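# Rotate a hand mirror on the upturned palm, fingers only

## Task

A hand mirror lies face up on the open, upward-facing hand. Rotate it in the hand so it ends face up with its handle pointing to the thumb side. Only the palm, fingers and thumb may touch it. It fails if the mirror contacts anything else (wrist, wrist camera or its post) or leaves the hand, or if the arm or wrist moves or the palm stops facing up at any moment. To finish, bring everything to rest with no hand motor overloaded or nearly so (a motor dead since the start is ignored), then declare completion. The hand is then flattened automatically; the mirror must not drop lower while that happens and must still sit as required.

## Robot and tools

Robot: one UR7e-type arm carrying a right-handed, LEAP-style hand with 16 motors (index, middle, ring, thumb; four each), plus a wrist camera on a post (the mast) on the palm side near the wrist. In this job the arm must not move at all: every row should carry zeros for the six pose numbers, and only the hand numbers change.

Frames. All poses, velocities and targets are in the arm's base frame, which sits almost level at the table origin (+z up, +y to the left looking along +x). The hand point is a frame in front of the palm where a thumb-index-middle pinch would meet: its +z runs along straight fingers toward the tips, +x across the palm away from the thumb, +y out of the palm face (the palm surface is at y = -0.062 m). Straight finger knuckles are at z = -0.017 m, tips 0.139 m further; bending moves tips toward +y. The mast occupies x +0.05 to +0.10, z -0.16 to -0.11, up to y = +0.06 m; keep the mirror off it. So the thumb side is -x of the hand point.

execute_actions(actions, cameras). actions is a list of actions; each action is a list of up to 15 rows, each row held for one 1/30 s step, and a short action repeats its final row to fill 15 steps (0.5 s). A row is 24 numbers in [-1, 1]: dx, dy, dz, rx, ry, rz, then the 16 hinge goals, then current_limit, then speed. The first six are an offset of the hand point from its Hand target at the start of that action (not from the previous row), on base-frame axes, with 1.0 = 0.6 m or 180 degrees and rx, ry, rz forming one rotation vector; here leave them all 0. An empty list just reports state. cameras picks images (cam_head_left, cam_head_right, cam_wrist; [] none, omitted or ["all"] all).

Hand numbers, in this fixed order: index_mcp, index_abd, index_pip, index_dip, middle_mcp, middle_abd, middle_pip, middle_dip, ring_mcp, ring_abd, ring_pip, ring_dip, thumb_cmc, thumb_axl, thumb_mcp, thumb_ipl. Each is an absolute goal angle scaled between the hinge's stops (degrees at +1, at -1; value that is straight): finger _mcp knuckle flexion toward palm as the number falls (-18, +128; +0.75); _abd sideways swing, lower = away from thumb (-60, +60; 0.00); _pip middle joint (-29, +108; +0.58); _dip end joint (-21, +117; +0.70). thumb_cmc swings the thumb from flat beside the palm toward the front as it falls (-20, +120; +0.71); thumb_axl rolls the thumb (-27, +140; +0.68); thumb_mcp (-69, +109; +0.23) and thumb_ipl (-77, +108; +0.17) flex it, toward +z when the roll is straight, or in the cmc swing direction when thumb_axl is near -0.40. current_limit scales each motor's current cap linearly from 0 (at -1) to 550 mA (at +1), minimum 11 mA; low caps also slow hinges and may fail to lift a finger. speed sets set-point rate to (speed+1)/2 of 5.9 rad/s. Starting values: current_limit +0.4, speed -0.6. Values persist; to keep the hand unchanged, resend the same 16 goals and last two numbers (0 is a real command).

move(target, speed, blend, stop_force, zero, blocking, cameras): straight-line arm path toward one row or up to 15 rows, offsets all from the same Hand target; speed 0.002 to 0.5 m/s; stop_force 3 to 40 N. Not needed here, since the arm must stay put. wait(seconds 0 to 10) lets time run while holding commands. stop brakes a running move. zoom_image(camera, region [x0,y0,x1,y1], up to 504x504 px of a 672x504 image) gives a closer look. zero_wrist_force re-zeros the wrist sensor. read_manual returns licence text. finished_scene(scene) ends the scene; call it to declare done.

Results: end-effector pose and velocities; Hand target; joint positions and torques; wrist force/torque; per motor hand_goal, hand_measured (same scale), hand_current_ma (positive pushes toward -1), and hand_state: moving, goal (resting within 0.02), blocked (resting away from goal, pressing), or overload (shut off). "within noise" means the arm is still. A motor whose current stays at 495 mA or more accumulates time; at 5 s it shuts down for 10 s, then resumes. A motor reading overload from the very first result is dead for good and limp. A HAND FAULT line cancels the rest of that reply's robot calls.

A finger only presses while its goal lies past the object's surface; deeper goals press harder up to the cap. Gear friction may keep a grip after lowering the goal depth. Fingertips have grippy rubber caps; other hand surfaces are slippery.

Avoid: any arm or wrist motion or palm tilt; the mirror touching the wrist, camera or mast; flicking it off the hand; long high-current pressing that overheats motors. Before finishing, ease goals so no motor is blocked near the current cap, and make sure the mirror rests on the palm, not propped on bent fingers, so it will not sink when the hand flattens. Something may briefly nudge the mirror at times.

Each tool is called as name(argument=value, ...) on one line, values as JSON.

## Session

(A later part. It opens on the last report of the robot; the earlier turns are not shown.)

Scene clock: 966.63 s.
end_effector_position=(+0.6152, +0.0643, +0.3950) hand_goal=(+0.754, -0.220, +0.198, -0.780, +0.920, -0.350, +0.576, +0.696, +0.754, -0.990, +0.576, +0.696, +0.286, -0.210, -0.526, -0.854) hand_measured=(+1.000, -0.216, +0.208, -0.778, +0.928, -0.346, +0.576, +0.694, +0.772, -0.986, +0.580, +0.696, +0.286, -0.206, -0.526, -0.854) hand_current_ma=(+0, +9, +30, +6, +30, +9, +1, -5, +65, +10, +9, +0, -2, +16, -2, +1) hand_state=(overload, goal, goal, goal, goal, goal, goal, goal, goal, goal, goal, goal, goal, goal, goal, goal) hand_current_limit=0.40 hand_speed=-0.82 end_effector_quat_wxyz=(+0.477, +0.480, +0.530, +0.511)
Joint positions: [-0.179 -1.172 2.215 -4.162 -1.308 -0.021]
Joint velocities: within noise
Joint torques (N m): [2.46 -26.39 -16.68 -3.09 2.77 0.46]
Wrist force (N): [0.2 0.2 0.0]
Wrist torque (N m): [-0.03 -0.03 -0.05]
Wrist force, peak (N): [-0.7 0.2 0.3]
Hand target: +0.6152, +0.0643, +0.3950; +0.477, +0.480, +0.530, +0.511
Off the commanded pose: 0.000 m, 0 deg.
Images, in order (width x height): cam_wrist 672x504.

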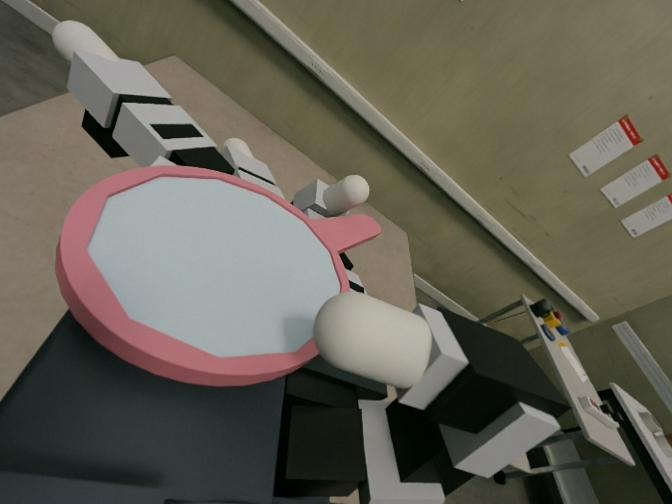

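execute_actions(actions=[[[0,0,0,0,0,0,0.754,0.0,0.197,-0.90,0.92,-0.35,0.576,0.696,0.754,-0.99,0.576,0.696,0.2857,-0.210,-0.527,-0.855,0.4,-0.9]],[[0,0,0,0,0,0,0.754,0.0,0.197,-0.90,0.92,-0.35,0.576,0.696,0.754,-0.99,0.576,0.696,0.2857,-0.210,-0.527,-0.855,0.4,-0.9]]], cameras=["cam_wrist", "cam_head_right"])

zoom_image(camera="cam_wrist", region=[40, 80, 420, 450])

zoom_image(camera="cam_head_right", region=[120, 150, 250, 240])

Scene clock: 973.23 s.
end_effector_position=(+0.6152, +0.0643, +0.3950) hand_goal=(+0.754, +0.000, +0.198, -0.900, +0.920, -0.350, +0.576, +0.696, +0.754, -0.990, +0.576, +0.696, +0.286, -0.210, -0.526, -0.854) hand_measured=(+1.000, -0.004, +0.208, -0.898, +0.928, -0.346, +0.576, +0.694, +0.772, -0.986, +0.580, +0.696, +0.286, -0.206, -0.526, -0.854) hand_current_ma=(+0, -10, +30, +6, +30, +9, +1, -5, +65, +10, +9, +0, -2, +16, -2, +1) hand_state=(overload, goal, goal, goal, goal, goal, goal, goal, goal, goal, goal, goal, goal, goal, goal, goal) hand_current_limit=0.40 hand_speed=-0.90 end_effector_quat_wxyz=(+0.477, +0.480, +0.530, +0.511)
Joint positions: [-0.179 -1.172 2.215 -4.162 -1.308 -0.021]
Joint velocities: within noise
Joint torques (N m): [3.39 -26.52 -17.35 -3 2.76 0.46]
Wrist force (N): [0.2 0.1 0.1]
Wrist torque (N m): [-0.04 -0.03 -0.04]
Wrist force, peak (N): [-0.5 0.0 -0.5]
Hand target: +0.6152, +0.0643, +0.3950; +0.477, +0.480, +0.530, +0.511
Off the commanded pose: 0.000 m, 0 deg.
Images, in order (width x height): cam_head_right 672x504, cam_wrist 672x504.

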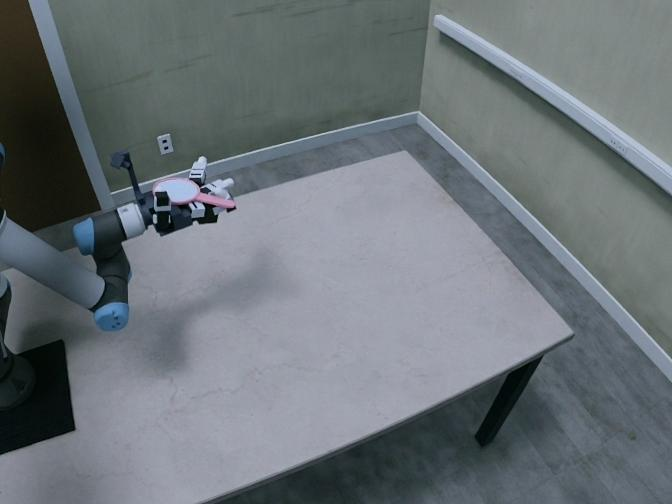

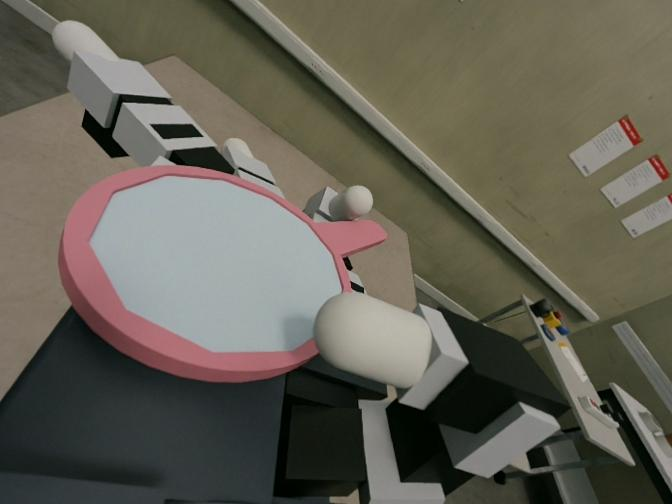

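Scaled by 1.326 from the camera's 672x504 image, which has a finer 960x720 frame.

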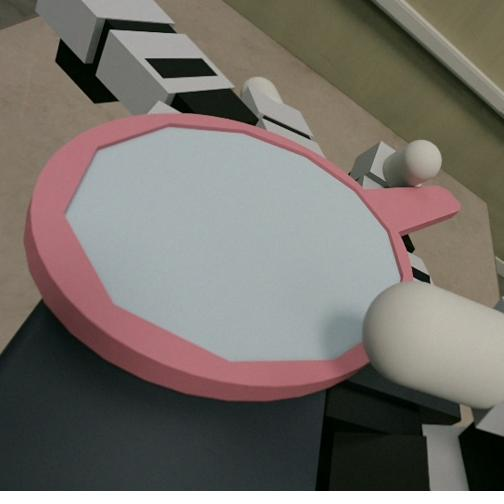

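Scaled by 3.877 from the camera's 672x504 image, which has a finer 960x720 frame.

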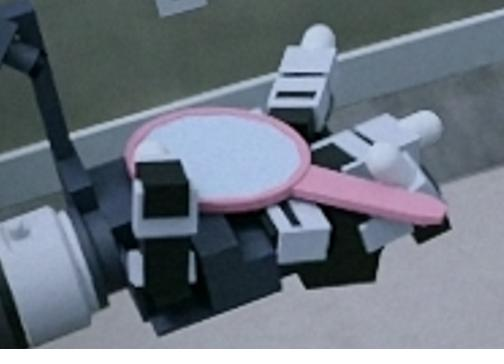

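execute_actions(actions=[[[0,0,0,0,0,0,0.754,0.25,0.197,-0.96,0.92,-0.35,0.576,0.696,0.754,-0.99,0.576,0.696,0.2857,-0.210,-0.527,-0.855,0.4,-0.9]],[[0,0,0,0,0,0,0.754,0.25,0.197,-0.96,0.92,-0.35,0.576,0.696,0.754,-0.99,0.576,0.696,0.2857,-0.210,-0.527,-0.855,0.4,-0.9]]], cameras=["cam_wrist"])

zoom_image(camera="cam_wrist", region=[40, 80, 420, 450])

Scene clock: 982.40 s.
end_effector_position=(+0.6152, +0.0643, +0.3950) hand_goal=(+0.754, +0.250, +0.198, -0.960, +0.920, -0.350, +0.576, +0.696, +0.754, -0.990, +0.576, +0.696, +0.286, -0.210, -0.526, -0.854) hand_measured=(+1.000, +0.244, +0.208, -0.958, +0.928, -0.346, +0.576, +0.694, +0.772, -0.986, +0.580, +0.696, +0.286, -0.206, -0.526, -0.854) hand_current_ma=(+0, -13, +29, +6, +30, +9, +1, -5, +65, +10, +9, +0, -2, +16, -2, +1) hand_state=(overload, goal, goal, goal, goal, goal, goal, goal, goal, goal, goal, goal, goal, goal, goal, goal) hand_current_limit=0.40 hand_speed=-0.90 end_effector_quat_wxyz=(+0.477, +0.480, +0.530, +0.511)
Joint positions: [-0.179 -1.172 2.215 -4.162 -1.308 -0.021]
Joint velocities: within noise
Joint torques (N m): [2.79 -26.86 -17.63 -3.27 2.63 0.46]
Wrist force (N): [-0.1 0.0 0.1]
Wrist torque (N m): [-0.06 0.02 -0.07]
Wrist force, peak (N): [-0.5 0.1 0.4]
Hand target: +0.6152, +0.0643, +0.3950; +0.477, +0.480, +0.530, +0.511
Off the commanded pose: 0.000 m, 0 deg.
Images, in order (width x height): cam_wrist 672x504.

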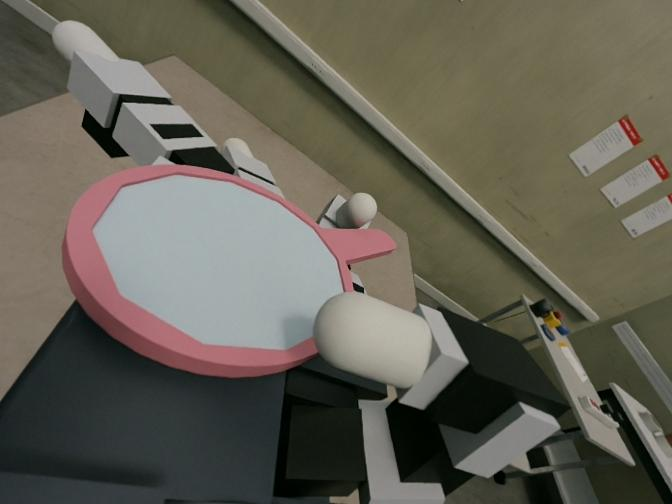

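Scaled by 1.326 from the camera's 672x504 image, which has a finer 960x720 frame.

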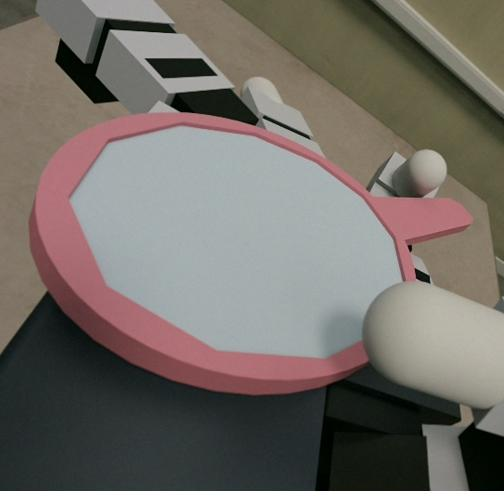

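execute_actions(actions=[[[0,0,0,0,0,0,0.754,0.50,0.197,-0.97,0.92,-0.35,0.576,0.696,0.754,-0.99,0.576,0.696,0.2857,-0.210,-0.527,-0.855,0.4,-0.9]],[[0,0,0,0,0,0,0.754,0.50,0.197,-0.97,0.92,-0.35,0.576,0.696,0.754,-0.99,0.576,0.696,0.2857,-0.210,-0.527,-0.855,0.4,-0.9]]], cameras=["cam_wrist"])

zoom_image(camera="cam_wrist", region=[40, 80, 420, 450])

Scene clock: 987.10 s.
end_effector_position=(+0.6152, +0.0643, +0.3950) hand_goal=(+0.754, +0.500, +0.198, -0.970, +0.920, -0.350, +0.576, +0.696, +0.754, -0.990, +0.576, +0.696, +0.286, -0.210, -0.526, -0.854) hand_measured=(+1.000, +0.494, +0.208, -0.968, +0.928, -0.346, +0.576, +0.694, +0.772, -0.986, +0.580, +0.696, +0.286, -0.206, -0.526, -0.854) hand_current_ma=(+0, -15, +29, +6, +30, +9, +1, -5, +65, +10, +9, +0, -2, +16, -2, +1) hand_state=(overload, goal, goal, goal, goal, goal, goal, goal, goal, goal, goal, goal, goal, goal, goal, goal) hand_current_limit=0.40 hand_speed=-0.90 end_effector_quat_wxyz=(+0.477, +0.480, +0.530, +0.511)
Joint positions: [-0.179 -1.172 2.215 -4.162 -1.308 -0.021]
Joint velocities: within noise
Joint torques (N m): [3.58 -26.34 -17.08 -3.19 2.6 0.28]
Wrist force (N): [0.4 0.1 0.5]
Wrist torque (N m): [-0.07 -0.06 -0.02]
Wrist force, peak (N): [0.6 0.1 -0.3]
Hand target: +0.6152, +0.0643, +0.3950; +0.477, +0.480, +0.530, +0.511
Off the commanded pose: 0.000 m, 0 deg.
Images, in order (width x height): cam_wrist 672x504.

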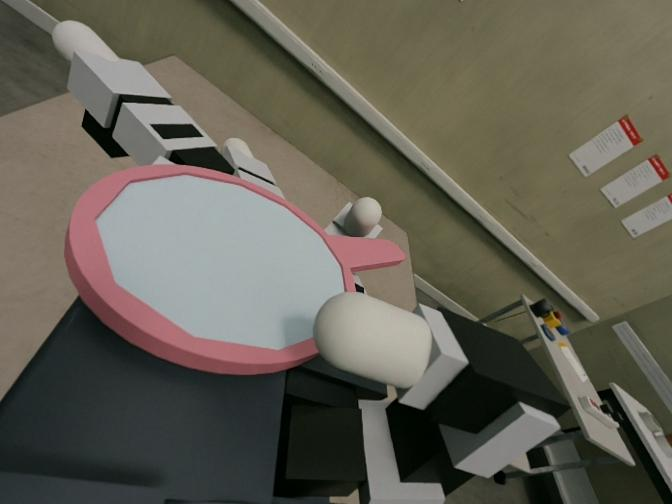

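Scaled by 1.326 from the camera's 672x504 image, which has a finer 960x720 frame.

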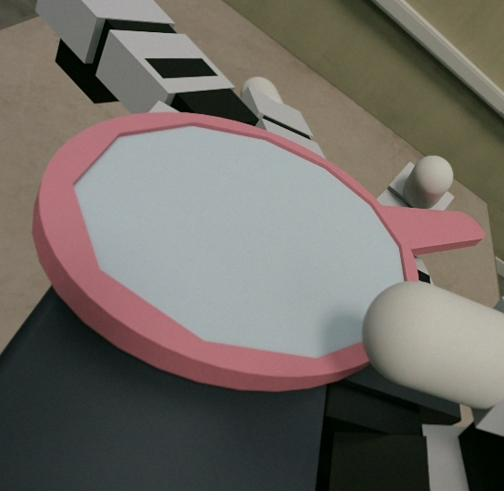

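execute_actions(actions=[[[0,0,0,0,0,0,0.754,0.76,0.197,-0.98,0.92,-0.35,0.576,0.696,0.754,-0.99,0.576,0.696,0.2857,-0.210,-0.527,-0.855,0.4,-0.9]],[[0,0,0,0,0,0,0.754,0.76,0.197,-0.98,0.92,-0.35,0.576,0.696,0.754,-0.99,0.576,0.696,0.2857,-0.210,-0.527,-0.855,0.4,-0.9]]], cameras=["cam_wrist", "cam_head_right"])

zoom_image(camera="cam_wrist", region=[40, 80, 420, 450])

zoom_image(camera="cam_head_right", region=[120, 150, 250, 240])

Scene clock: 994.87 s.
end_effector_position=(+0.6152, +0.0643, +0.3950) hand_goal=(+0.754, +0.760, +0.198, -0.980, +0.920, -0.350, +0.576, +0.696, +0.754, -0.990, +0.576, +0.696, +0.286, -0.210, -0.526, -0.854) hand_measured=(+1.000, +0.754, +0.206, -0.978, +0.928, -0.346, +0.576, +0.694, +0.772, -0.986, +0.580, +0.696, +0.286, -0.206, -0.526, -0.854) hand_current_ma=(+0, -18, +28, +6, +30, +9, +1, -5, +65, +10, +9, +0, -2, +16, -2, +1) hand_state=(overload, goal, goal, goal, goal, goal, goal, goal, goal, goal, goal, goal, goal, goal, goal, goal) hand_current_limit=0.40 hand_speed=-0.90 end_effector_quat_wxyz=(+0.477, +0.480, +0.530, +0.511)
Joint positions: [-0.179 -1.172 2.215 -4.162 -1.308 -0.021]
Joint velocities: within noise
Joint torques (N m): [2.99 -26.27 -17.94 -3.23 2.5 0.21]
Wrist force (N): [0.1 0.1 -0.1]
Wrist torque (N m): [-0.04 -0.02 -0.04]
Wrist force, peak (N): [-0.5 0.4 0.3]
Hand target: +0.6152, +0.0643, +0.3950; +0.477, +0.480, +0.530, +0.511
Off the commanded pose: 0.000 m, 0 deg.
Images, in order (width x height): cam_head_right 672x504, cam_wrist 672x504.

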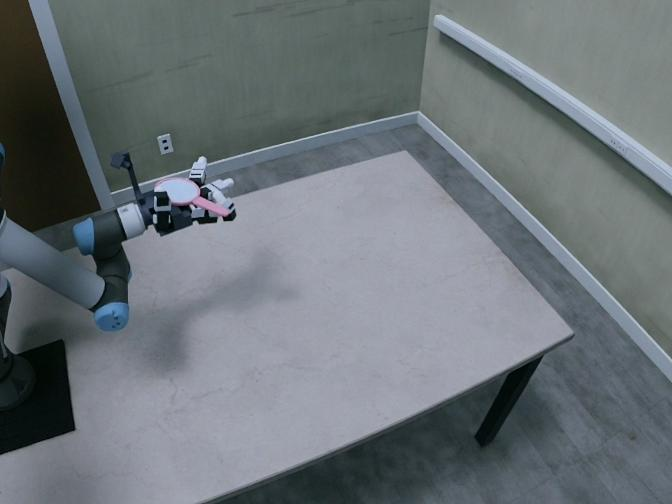

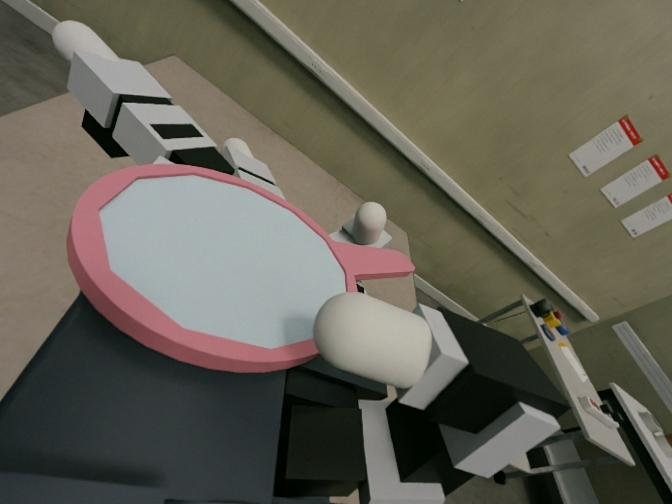

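Scaled by 1.326 from the camera's 672x504 image, which has a finer 960x720 frame.

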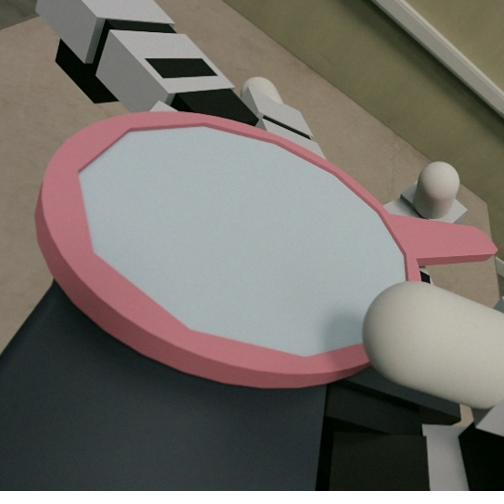

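Scaled by 3.877 from the camera's 672x504 image, which has a finer 960x720 frame.

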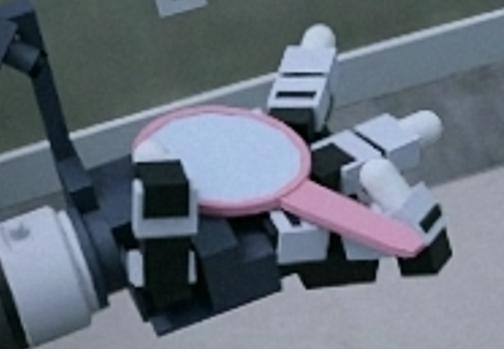

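execute_actions(actions=[[[0,0,0,0,0,0,0.754,0.995,0.197,-0.985,0.92,-0.35,0.576,0.696,0.754,-0.99,0.576,0.696,0.2857,-0.210,-0.527,-0.855,0.4,-0.9]],[[0,0,0,0,0,0,0.754,0.995,0.197,-0.985,0.92,-0.35,0.576,0.696,0.754,-0.99,0.576,0.696,0.2857,-0.210,-0.527,-0.855,0.4,-0.9]]], cameras=["cam_wrist"])

zoom_image(camera="cam_wrist", region=[40, 80, 440, 450])

Scene clock: 1000.73 s.
end_effector_position=(+0.6152, +0.0643, +0.3950) hand_goal=(+0.754, +0.996, +0.198, -0.984, +0.920, -0.350, +0.576, +0.696, +0.754, -0.990, +0.576, +0.696, +0.286, -0.210, -0.526, -0.854) hand_measured=(+1.000, +0.988, +0.206, -0.982, +0.928, -0.346, +0.576, +0.694, +0.772, -0.986, +0.580, +0.696, +0.286, -0.206, -0.526, -0.854) hand_current_ma=(+0, -20, +27, +6, +30, +9, +1, -5, +65, +10, +9, +0, -2, +16, -2, +1) hand_state=(overload, goal, goal, goal, goal, goal, goal, goal, goal, goal, goal, goal, goal, goal, goal, goal) hand_current_limit=0.40 hand_speed=-0.90 end_effector_quat_wxyz=(+0.477, +0.480, +0.530, +0.511)
Joint positions: [-0.179 -1.172 2.215 -4.162 -1.308 -0.021]
Joint velocities: within noise
Joint torques (N m): [3.2 -26.52 -17.23 -3.14 2.66 0.09]
Wrist force (N): [-0.2 0.0 -0.1]
Wrist torque (N m): [-0.05 0.03 -0.06]
Wrist force, peak (N): [-0.6 0.0 -0.5]
Hand target: +0.6152, +0.0643, +0.3950; +0.477, +0.480, +0.530, +0.511
Off the commanded pose: 0.000 m, 0 deg.
Images, in order (width x height): cam_wrist 672x504.

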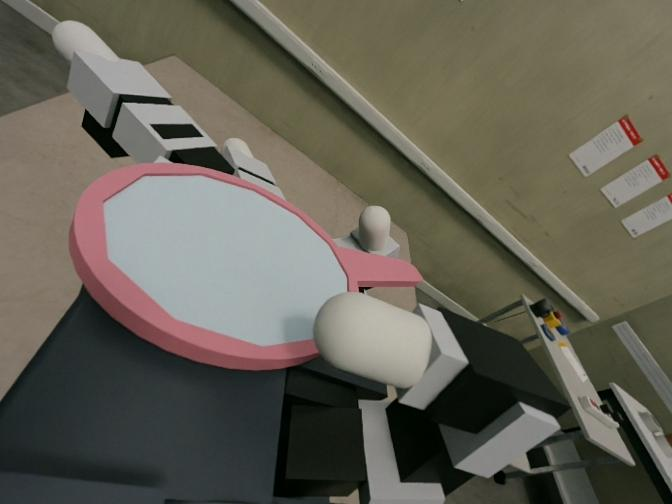

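Scaled by 1.260 from the camera's 672x504 image, which has a finer 960x720 frame.

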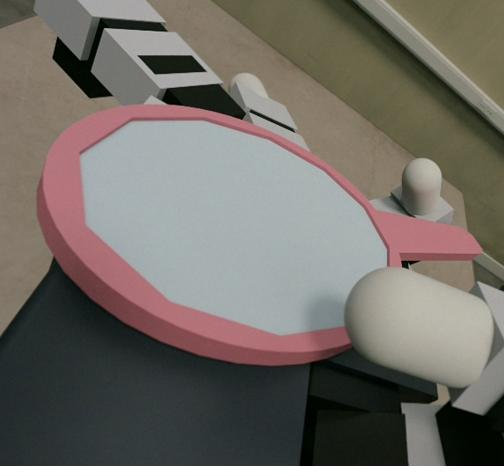

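zoom_image(camera="cam_wrist", region=[200, 150, 440, 370])

Scaled by 2.100 from the camera's 672x504 image, which has a finer 960x720 frame.

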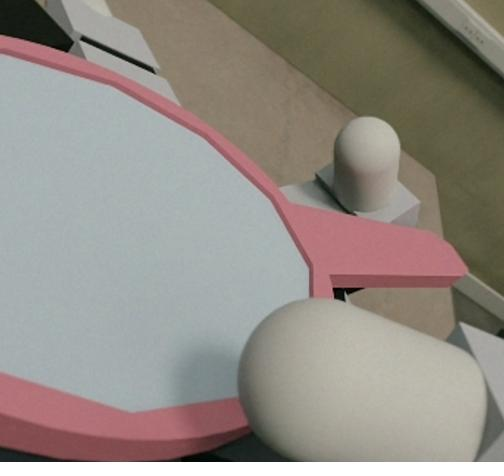

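execute_actions(actions=[[[0,0,0,0,0,0,0.754,0.995,0.3,0.2,0.92,0.0,0.576,0.696,0.754,-0.99,0.576,0.696,0.2857,-0.210,-0.527,-0.855,0.4,-0.6]],[[0,0,0,0,0,0,0.754,0.995,0.576,0.696,0.92,0.0,0.576,0.696,0.754,-0.99,0.576,0.696,0.2857,-0.210,-0.527,-0.855,0.4,-0.55]],[[0,0,0,0,0,0,0.754,0.995,0.576,0.696,0.92,0.0,0.576,0.696,0.754,-0.99,0.576,0.696,0.2857,-0.210,-0.527,-0.855,0.4,-0.55]],[[0,0,0,0,0,0,0.754,0.995,0.576,0.696,0.754,0.0,0.576,0.696,0.754,-0.99,0.576,0.696,0.2857,-0.210,-0.527,-0.855,0.4,-0.93]],[[0,0,0,0,0,0,0.754,0.995,0.576,0.696,0.754,0.0,0.576,0.696,0.754,-0.99,0.576,0.696,0.2857,-0.210,-0.527,-0.855,0.4,-0.93]]], cameras=["cam_wrist", "cam_head_right"])

zoom_image(camera="cam_wrist", region=[40, 80, 440, 450])

zoom_image(camera="cam_head_right", region=[120, 150, 250, 240])

Scene clock: 1046.27 s.
end_effector_position=(+0.6152, +0.0643, +0.3950) hand_goal=(+0.754, +0.996, +0.576, +0.696, +0.754, +0.000, +0.576, +0.696, +0.754, -0.990, +0.576, +0.696, +0.286, -0.210, -0.526, -0.854) hand_measured=(+1.000, +0.990, +0.576, +0.694, +0.782, -0.002, +0.576, +0.694, +0.772, -0.986, +0.580, +0.696, +0.286, -0.206, -0.526, -0.854) hand_current_ma=(+0, -17, +1, -5, +113, -6, +1, -5, +65, +10, +9, +0, -2, +16, -2, +1) hand_state=(overload, goal, goal, goal, blocked, goal, goal, goal, goal, goal, goal, goal, goal, goal, goal, goal) hand_current_limit=0.40 hand_speed=-0.93 end_effector_quat_wxyz=(+0.477, +0.480, +0.530, +0.511)
Joint positions: [-0.179 -1.172 2.215 -4.162 -1.308 -0.021]
Joint velocities: within noise
Joint torques (N m): [3.37 -26.9 -18.22 -3.44 2.29 -0.17]
Wrist force (N): [-0.1 0.0 -0.3]
Wrist torque (N m): [-0.04 0.02 -0.04]
Wrist force, peak (N): [-0.5 -0.3 0.4]
Hand target: +0.6152, +0.0643, +0.3950; +0.477, +0.480, +0.530, +0.511
Off the commanded pose: 0.000 m, 0 deg.
Images, in order (width x height): cam_head_right 672x504, cam_wrist 672x504.

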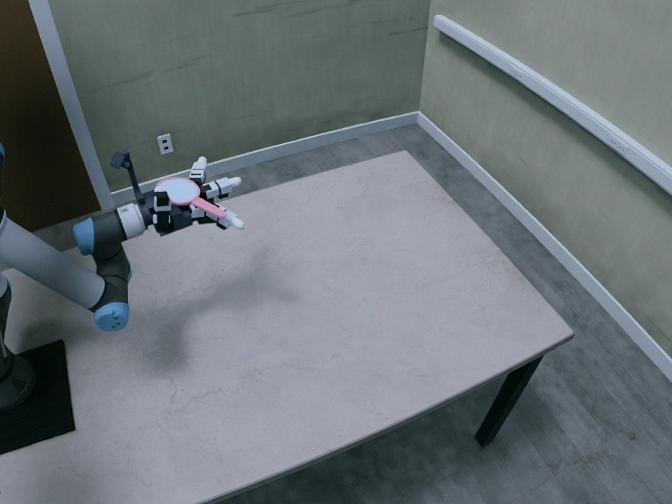

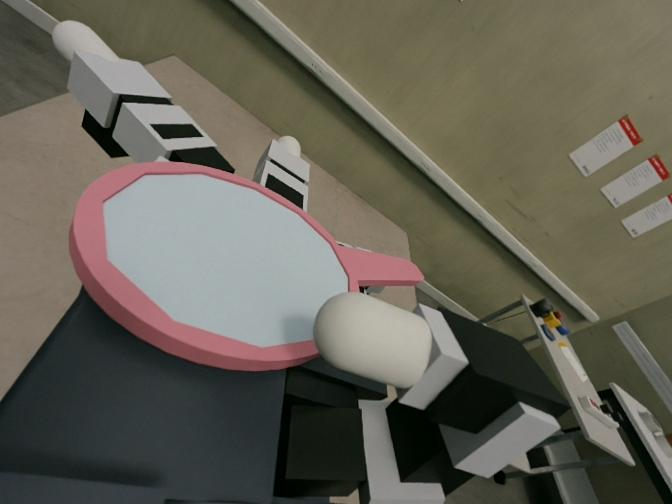

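Scaled by 1.260 from the camera's 672x504 image, which has a finer 960x720 frame.

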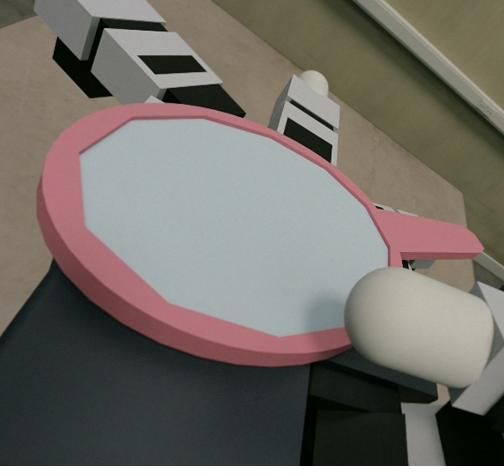

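Scaled by 3.877 from the camera's 672x504 image, which has a finer 960x720 frame.

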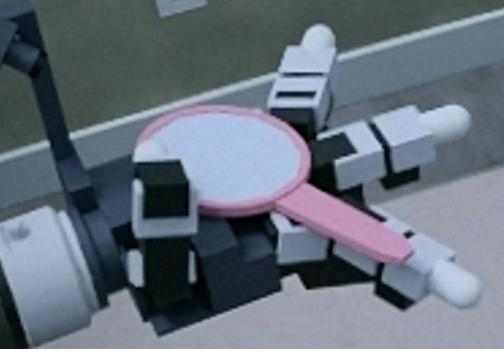

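execute_actions(actions=[], cameras=["cam_wrist","cam_head_right"])

Scene clock: 1075.07 s.
end_effector_position=(+0.6152, +0.0643, +0.3950) hand_goal=(+0.754, +0.996, +0.576, +0.696, +0.754, +0.000, +0.576, +0.696, +0.754, -0.990, +0.576, +0.696, +0.286, -0.210, -0.526, -0.854) hand_measured=(+1.000, +0.990, +0.576, +0.694, +0.782, -0.002, +0.576, +0.694, +0.772, -0.986, +0.580, +0.696, +0.286, -0.206, -0.526, -0.854) hand_current_ma=(+0, -17, +1, -5, +113, -6, +1, -5, +65, +10, +9, +0, -2, +16, -2, +1) hand_state=(overload, goal, goal, goal, blocked, goal, goal, goal, goal, goal, goal, goal, goal, goal, goal, goal) hand_current_limit=0.40 hand_speed=-0.93 end_effector_quat_wxyz=(+0.477, +0.480, +0.530, +0.511)
Joint positions: [-0.179 -1.172 2.215 -4.162 -1.308 -0.021]
Joint velocities: within noise
Joint torques (N m): [3.57 -27.63 -18.04 -3.42 2.04 -0.32]
Wrist force (N): [-0.1 0.1 0.0]
Wrist torque (N m): [-0.04 0.02 -0.03]
Wrist force, peak (N): [-0.5 0.5 0.1]
Hand target: +0.6152, +0.0643, +0.3950; +0.477, +0.480, +0.530, +0.511
Off the commanded pose: 0.000 m, 0 deg.
Images, in order (width x height): cam_head_right 672x504, cam_wrist 672x504.

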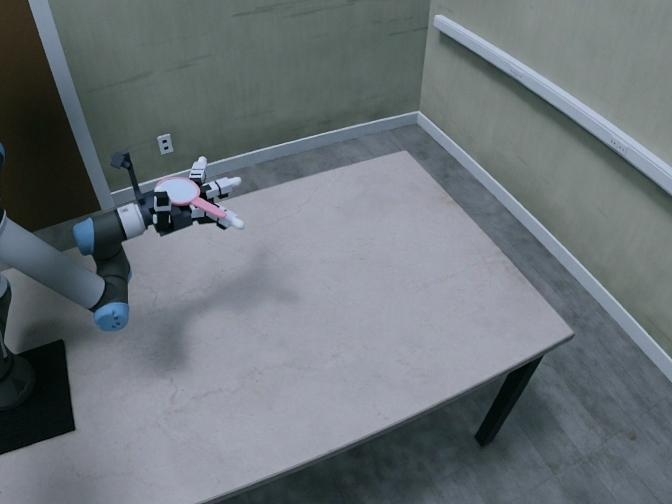

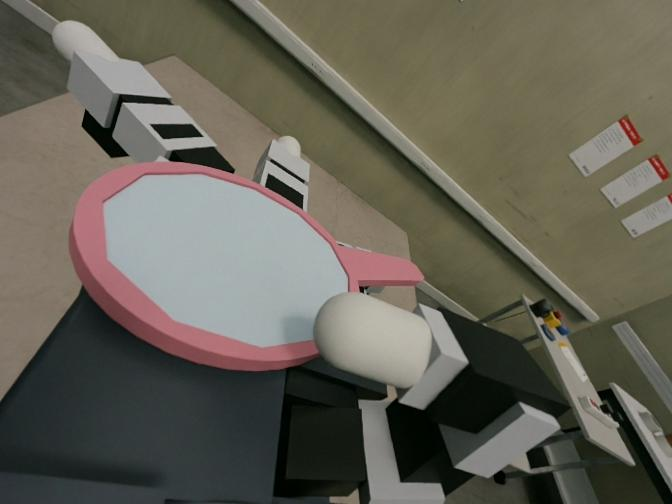

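zoom_image(camera="cam_wrist", region=[40, 80, 440, 450])

zoom_image(camera="cam_head_right", region=[120, 150, 250, 240])

Scaled by 1.260 from the camera's 672x504 image, which has a finer 960x720 frame.

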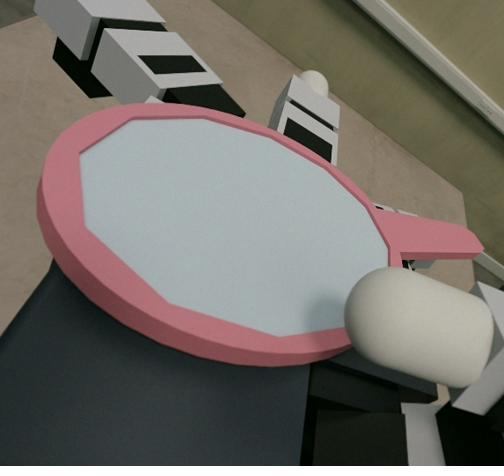

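Scaled by 3.877 from the camera's 672x504 image, which has a finer 960x720 frame.

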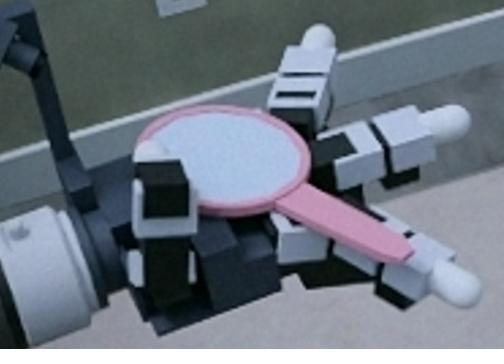

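execute_actions(actions=[[[0,0,0,0,0,0,0.754,0.995,0.576,0.696,0.754,0.0,0.576,0.696,0.754,-0.99,0.576,0.696,0.2857,-0.157,-0.599,-0.957,0.4,-0.8]]], cameras=["cam_wrist"])

zoom_image(camera="cam_wrist", region=[40, 80, 440, 450])

Scene clock: 1091.70 s.
end_effector_position=(+0.6152, +0.0643, +0.3950) hand_goal=(+0.754, +0.996, +0.576, +0.696, +0.754, +0.000, +0.576, +0.696, +0.754, -0.990, +0.576, +0.696, +0.286, -0.156, -0.598, -0.956) hand_measured=(+1.000, +0.990, +0.576, +0.694, +0.782, -0.002, +0.576, +0.694, +0.772, -0.986, +0.580, +0.696, +0.286, -0.156, -0.598, -0.956) hand_current_ma=(+0, -17, +1, -5, +113, -6, +1, -5, +65, +10, +9, +0, -2, -2, -1, +2) hand_state=(overload, goal, goal, goal, blocked, goal, goal, goal, goal, goal, goal, goal, goal, goal, goal, goal) hand_current_limit=0.40 hand_speed=-0.80 end_effector_quat_wxyz=(+0.477, +0.480, +0.530, +0.511)
Joint positions: [-0.179 -1.172 2.215 -4.162 -1.308 -0.021]
Joint velocities: within noise
Joint torques (N m): [2.42 -27.66 -18.21 -3.73 2.13 -0.6]
Wrist force (N): [-0.1 -0.1 0.0]
Wrist torque (N m): [-0.08 0.02 -0.04]
Wrist force, peak (N): [-0.4 -0.6 0.0]
Hand target: +0.6152, +0.0643, +0.3950; +0.477, +0.480, +0.530, +0.511
Off the commanded pose: 0.000 m, 0 deg.
Images, in order (width x height): cam_wrist 672x504.

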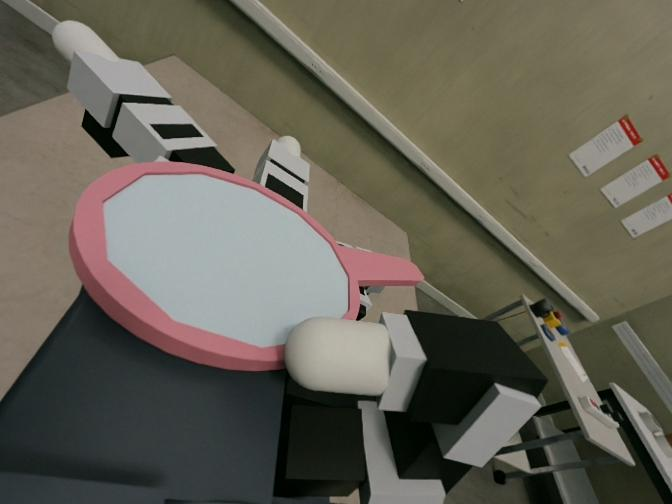

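Scaled by 1.260 from the camera's 672x504 image, which has a finer 960x720 frame.

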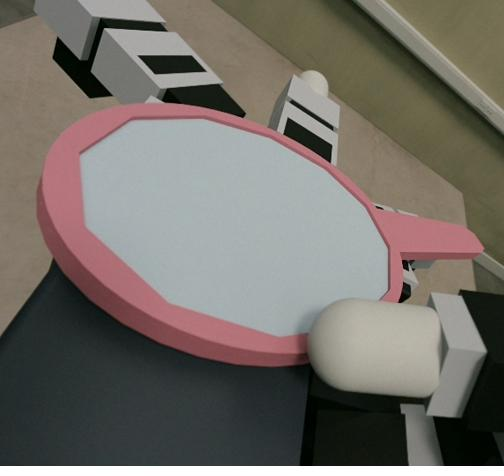

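execute_actions(actions=[[[0,0,0,0,0,0,0.754,0.995,0.576,0.696,0.754,0.0,0.576,0.696,0.754,-0.99,0.576,0.696,0.2857,-0.137,-0.628,-0.973,0.4,-0.9]]], cameras=["cam_wrist"])

execute_actions(actions=[[[0,0,0,0,0,0,0.754,0.995,0.576,0.696,0.754,0.0,0.576,0.696,0.754,-0.99,0.576,0.696,0.2857,-0.116,-0.658,-0.989,0.4,-0.9]]], cameras=["cam_wrist"])

zoom_image(camera="cam_wrist", region=[40, 80, 440, 450])

Scene clock: 1110.10 s.
end_effector_position=(+0.6152, +0.0643, +0.3950) hand_goal=(+0.754, +0.996, +0.576, +0.696, +0.754, +0.000, +0.576, +0.696, +0.754, -0.990, +0.576, +0.696, +0.286, -0.136, -0.628, -0.972) hand_measured=(+1.000, +0.990, +0.576, +0.694, +0.780, -0.002, +0.576, +0.694, +0.772, -0.986, +0.580, +0.696, +0.288, -0.140, -0.622, -0.968) hand_current_ma=(+0, -17, +1, -5, +104, -6, +1, -5, +65, +10, +9, +0, +7, -17, +21, +12) hand_state=(overload, goal, goal, goal, blocked, goal, goal, goal, goal, goal, goal, goal, goal, goal, goal, goal) hand_current_limit=0.40 hand_speed=-0.90 end_effector_quat_wxyz=(+0.477, +0.480, +0.530, +0.511)
Joint positions: [-0.179 -1.172 2.215 -4.162 -1.308 -0.021]
Joint velocities: within noise
Joint torques (N m): [3.35 -27.77 -18.02 -3.75 2.07 -0.76]
Wrist force (N): [-0.2 0.0 0.4]
Wrist torque (N m): [-0.09 0.03 -0.05]
Wrist force, peak (N): [-0.4 -0.1 -0.5]
Hand target: +0.6152, +0.0643, +0.3950; +0.477, +0.480, +0.530, +0.511
Off the commanded pose: 0.000 m, 0 deg.
Images, in order (width x height): cam_wrist 672x504.

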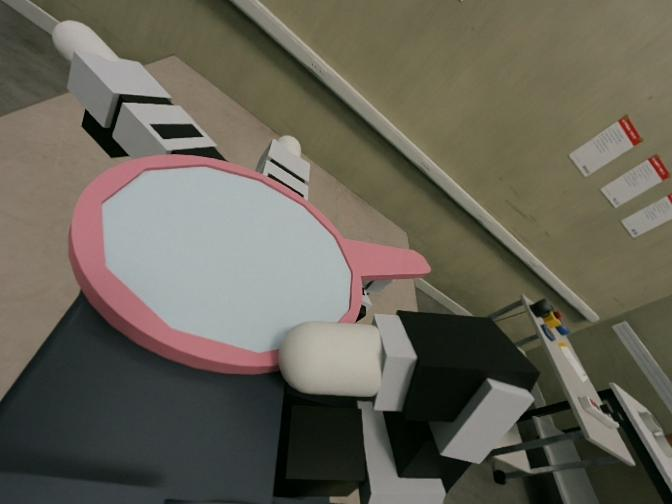

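Scene clock: 1110.80 s.
end_effector_position=(+0.6152, +0.0643, +0.3950) hand_goal=(+0.754, +0.996, +0.576, +0.696, +0.754, +0.000, +0.576, +0.696, +0.754, -0.990, +0.576, +0.696, +0.286, -0.116, -0.658, -0.988) hand_measured=(+1.000, +0.990, +0.576, +0.694, +0.780, -0.002, +0.576, +0.694, +0.772, -0.986, +0.580, +0.696, +0.296, -0.132, -0.626, -0.970) hand_current_ma=(+0, -17, +1, -5, +104, -6, +1, -5, +65, +10, +9, +0, +33, -68, +154, +83) hand_state=(overload, goal, goal, goal, blocked, goal, goal, goal, goal, goal, goal, goal, goal, goal, blocked, goal) hand_current_limit=0.40 hand_speed=-0.90 end_effector_quat_wxyz=(+0.477, +0.480, +0.530, +0.511)
Joint positions: [-0.179 -1.172 2.215 -4.162 -1.308 -0.021]
Joint velocities: within noise
Joint torques (N m): [3.1 -28.15 -17.86 -3.9 2.13 -0.68]
Wrist force (N): [-0.2 -0.1 -0.1]
Wrist torque (N m): [-0.06 0.04 -0.05]
Wrist force, peak (N): [-0.1 0.2 0.4]
Hand target: +0.6152, +0.0643, +0.3950; +0.477, +0.480, +0.530, +0.511
Off the commanded pose: 0.000 m, 0 deg.
Images, in order (width x height): cam_wrist 672x504.

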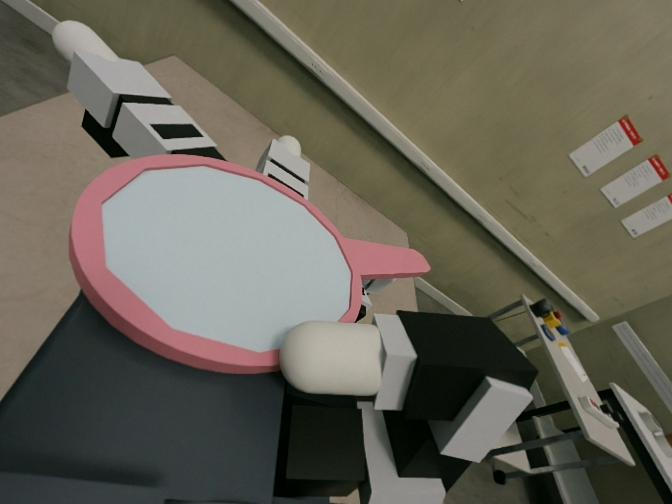

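Scaled by 1.260 from the camera's 672x504 image, which has a finer 960x720 frame.

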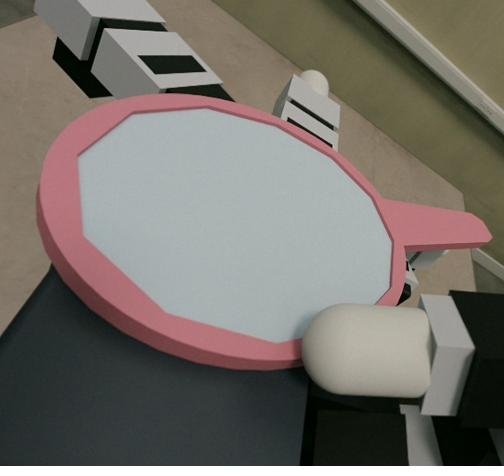

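execute_actions(actions=[[[0,0,0,0,0,0,0.754,0.995,0.576,0.696,0.754,0.0,0.576,0.696,0.754,-0.99,0.576,0.696,0.2643,-0.133,-0.695,-0.928,0.4,-0.87]]], cameras=["cam_wrist"])

execute_actions(actions=[[[0,0,0,0,0,0,0.754,0.995,0.576,0.696,0.754,0.0,0.576,0.696,0.754,-0.99,0.576,0.696,0.2429,-0.150,-0.7315,-0.866,0.4,-0.87]]], cameras=["cam_wrist"])

zoom_image(camera="cam_wrist", region=[40, 80, 440, 450])

Scene clock: 1116.97 s.
end_effector_position=(+0.6152, +0.0643, +0.3950) hand_goal=(+0.754, +0.996, +0.576, +0.696, +0.754, +0.000, +0.576, +0.696, +0.754, -0.990, +0.576, +0.696, +0.264, -0.132, -0.694, -0.928) hand_measured=(+1.000, +0.990, +0.576, +0.694, +0.780, -0.002, +0.576, +0.694, +0.772, -0.986, +0.580, +0.696, +0.296, -0.136, -0.662, -0.924) hand_current_ma=(+0, -17, +1, -5, +104, -6, +1, -5, +65, +10, +9, +0, +122, -11, +154, +14) hand_state=(overload, goal, goal, goal, blocked, goal, goal, goal, goal, goal, goal, goal, blocked, goal, blocked, goal) hand_current_limit=0.40 hand_speed=-0.87 end_effector_quat_wxyz=(+0.477, +0.480, +0.530, +0.511)
Joint positions: [-0.179 -1.172 2.215 -4.162 -1.308 -0.021]
Joint velocities: within noise
Joint torques (N m): [3.72 -27.21 -17.62 -3.99 2.11 -0.69]
Wrist force (N): [-0.3 0.0 -0.3]
Wrist torque (N m): [-0.03 0.06 -0.06]
Wrist force, peak (N): [-0.4 -0.4 0.2]
Hand target: +0.6152, +0.0643, +0.3950; +0.477, +0.480, +0.530, +0.511
Off the commanded pose: 0.000 m, 0 deg.
Images, in order (width x height): cam_wrist 672x504.

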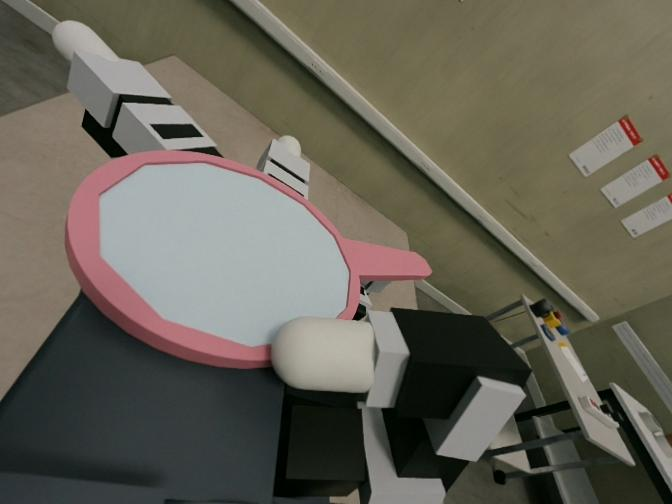

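Scene clock: 1117.67 s.
end_effector_position=(+0.6152, +0.0643, +0.3950) hand_goal=(+0.754, +0.996, +0.576, +0.696, +0.754, +0.000, +0.576, +0.696, +0.754, -0.990, +0.576, +0.696, +0.242, -0.150, -0.732, -0.866) hand_measured=(+1.000, +0.990, +0.576, +0.694, +0.780, -0.002, +0.576, +0.694, +0.772, -0.986, +0.580, +0.696, +0.278, -0.152, -0.704, -0.864) hand_current_ma=(+0, -17, +1, -5, +104, -6, +1, -5, +65, +10, +9, +0, +140, -4, +135, +10) hand_state=(overload, goal, goal, goal, blocked, goal, goal, goal, goal, goal, goal, goal, blocked, goal, blocked, goal) hand_current_limit=0.40 hand_speed=-0.87 end_effector_quat_wxyz=(+0.477, +0.480, +0.530, +0.511)
Joint positions: [-0.179 -1.172 2.215 -4.162 -1.308 -0.021]
Joint velocities: within noise
Joint torques (N m): [3.84 -28.49 -17.95 -3.95 2.12 -0.73]
Wrist force (N): [-0.2 -0.3 -0.1]
Wrist torque (N m): [-0.07 0.03 -0.07]
Wrist force, peak (N): [-0.5 -0.3 -0.2]
Hand target: +0.6152, +0.0643, +0.3950; +0.477, +0.480, +0.530, +0.511
Off the commanded pose: 0.000 m, 0 deg.
Images, in order (width x height): cam_wrist 672x504.

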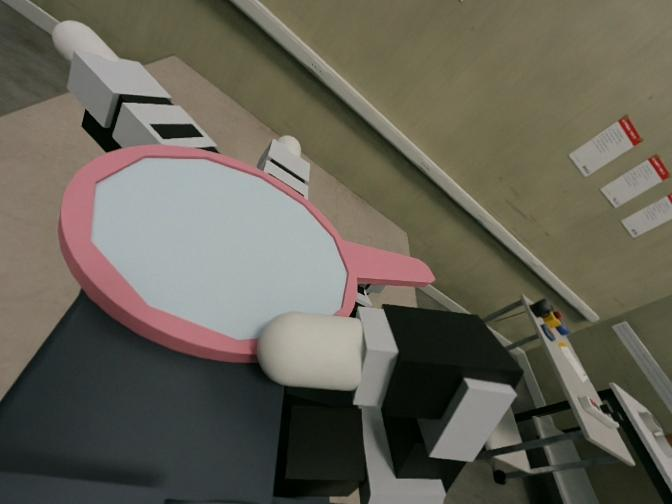

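Scaled by 1.260 from the camera's 672x504 image, which has a finer 960x720 frame.

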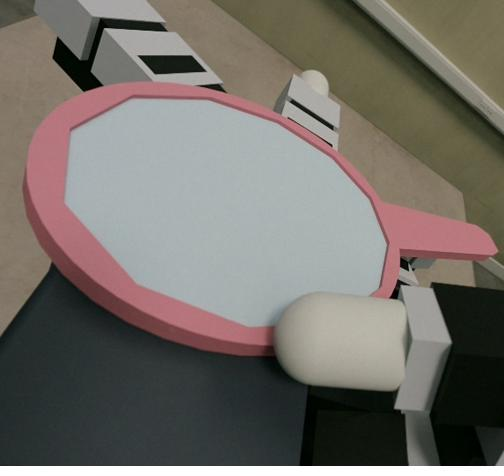

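execute_actions(actions=[[[0,0,0,0,0,0,0.754,0.995,0.576,0.696,0.754,0.0,0.576,0.696,0.754,-0.99,0.576,0.696,0.2143,-0.165,-0.762,-0.802,0.4,-0.87]]], cameras=["cam_wrist"])

execute_actions(actions=[[[0,0,0,0,0,0,0.754,0.995,0.576,0.696,0.754,0.0,0.576,0.696,0.754,-0.99,0.576,0.696,0.1857,-0.180,-0.793,-0.737,0.4,-0.87]]], cameras=["cam_wrist"])

zoom_image(camera="cam_wrist", region=[40, 80, 440, 450])

Scene clock: 1123.10 s.
end_effector_position=(+0.6152, +0.0643, +0.3950) hand_goal=(+0.754, +0.996, +0.576, +0.696, +0.754, +0.000, +0.576, +0.696, +0.754, -0.990, +0.576, +0.696, +0.214, -0.164, -0.762, -0.802) hand_measured=(+1.000, +0.990, +0.576, +0.694, +0.780, -0.002, +0.576, +0.694, +0.772, -0.986, +0.580, +0.696, +0.248, -0.164, -0.738, -0.800) hand_current_ma=(+0, -17, +1, -5, +104, -6, +1, -5, +65, +10, +9, +0, +128, -3, +116, +7) hand_state=(overload, goal, goal, goal, blocked, goal, goal, goal, goal, goal, goal, goal, blocked, goal, blocked, goal) hand_current_limit=0.40 hand_speed=-0.87 end_effector_quat_wxyz=(+0.477, +0.480, +0.530, +0.511)
Joint positions: [-0.179 -1.172 2.215 -4.162 -1.308 -0.021]
Joint velocities: within noise
Joint torques (N m): [2.94 -27.8 -17.75 -3.9 2.1 -0.81]
Wrist force (N): [-0.1 -0.1 0.2]
Wrist torque (N m): [-0.09 0.03 -0.06]
Wrist force, peak (N): [-0.6 -0.2 0.2]
Hand target: +0.6152, +0.0643, +0.3950; +0.477, +0.480, +0.530, +0.511
Off the commanded pose: 0.000 m, 0 deg.
Images, in order (width x height): cam_wrist 672x504.

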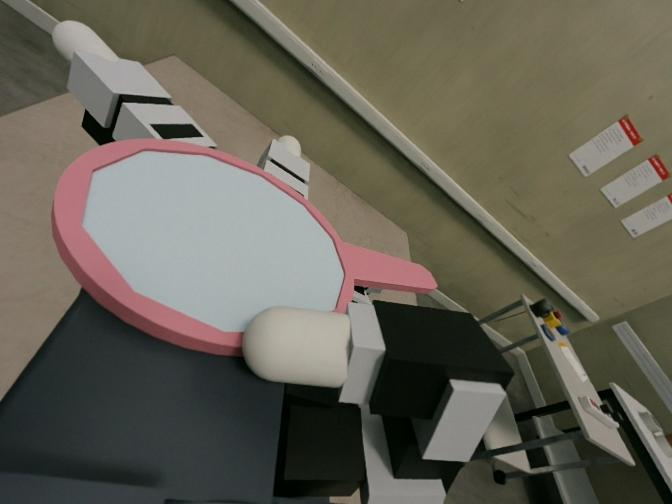

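Scene clock: 1123.80 s.
end_effector_position=(+0.6152, +0.0643, +0.3950) hand_goal=(+0.754, +0.996, +0.576, +0.696, +0.754, +0.000, +0.576, +0.696, +0.754, -0.990, +0.576, +0.696, +0.186, -0.180, -0.792, -0.736) hand_measured=(+1.000, +0.990, +0.576, +0.694, +0.780, -0.002, +0.576, +0.694, +0.772, -0.986, +0.580, +0.696, +0.218, -0.180, -0.770, -0.734) hand_current_ma=(+0, -17, +1, -5, +104, -6, +1, -5, +65, +10, +9, +0, +118, -1, +101, +6) hand_state=(overload, goal, goal, goal, blocked, goal, goal, goal, goal, goal, goal, goal, blocked, goal, blocked, goal) hand_current_limit=0.40 hand_speed=-0.87 end_effector_quat_wxyz=(+0.477, +0.480, +0.530, +0.511)
Joint positions: [-0.179 -1.172 2.215 -4.162 -1.308 -0.021]
Joint velocities: within noise
Joint torques (N m): [2.97 -28.72 -17.9 -4.07 2.19 -0.87]
Wrist force (N): [-0.2 0.2 0.1]
Wrist torque (N m): [-0.04 0.03 -0.06]
Wrist force, peak (N): [-0.4 0.2 -0.1]
Hand target: +0.6152, +0.0643, +0.3950; +0.477, +0.480, +0.530, +0.511
Off the commanded pose: 0.000 m, 0 deg.
Images, in order (width x height): cam_wrist 672x504.

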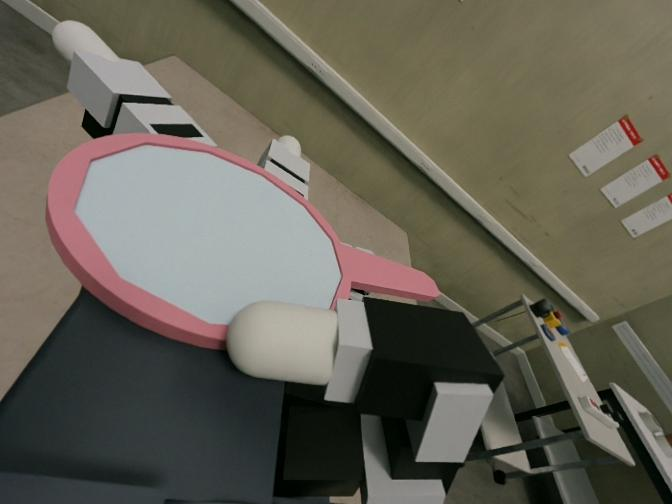

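Scaled by 1.260 from the camera's 672x504 image, which has a finer 960x720 frame.

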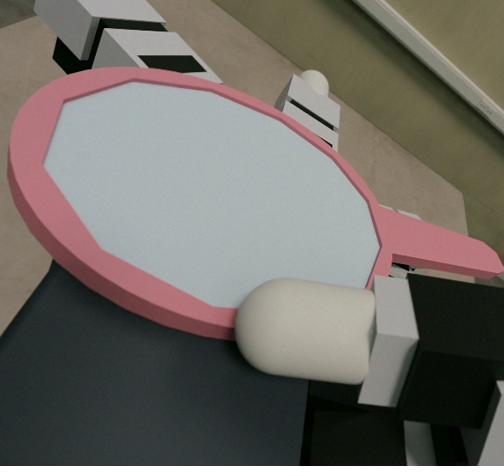

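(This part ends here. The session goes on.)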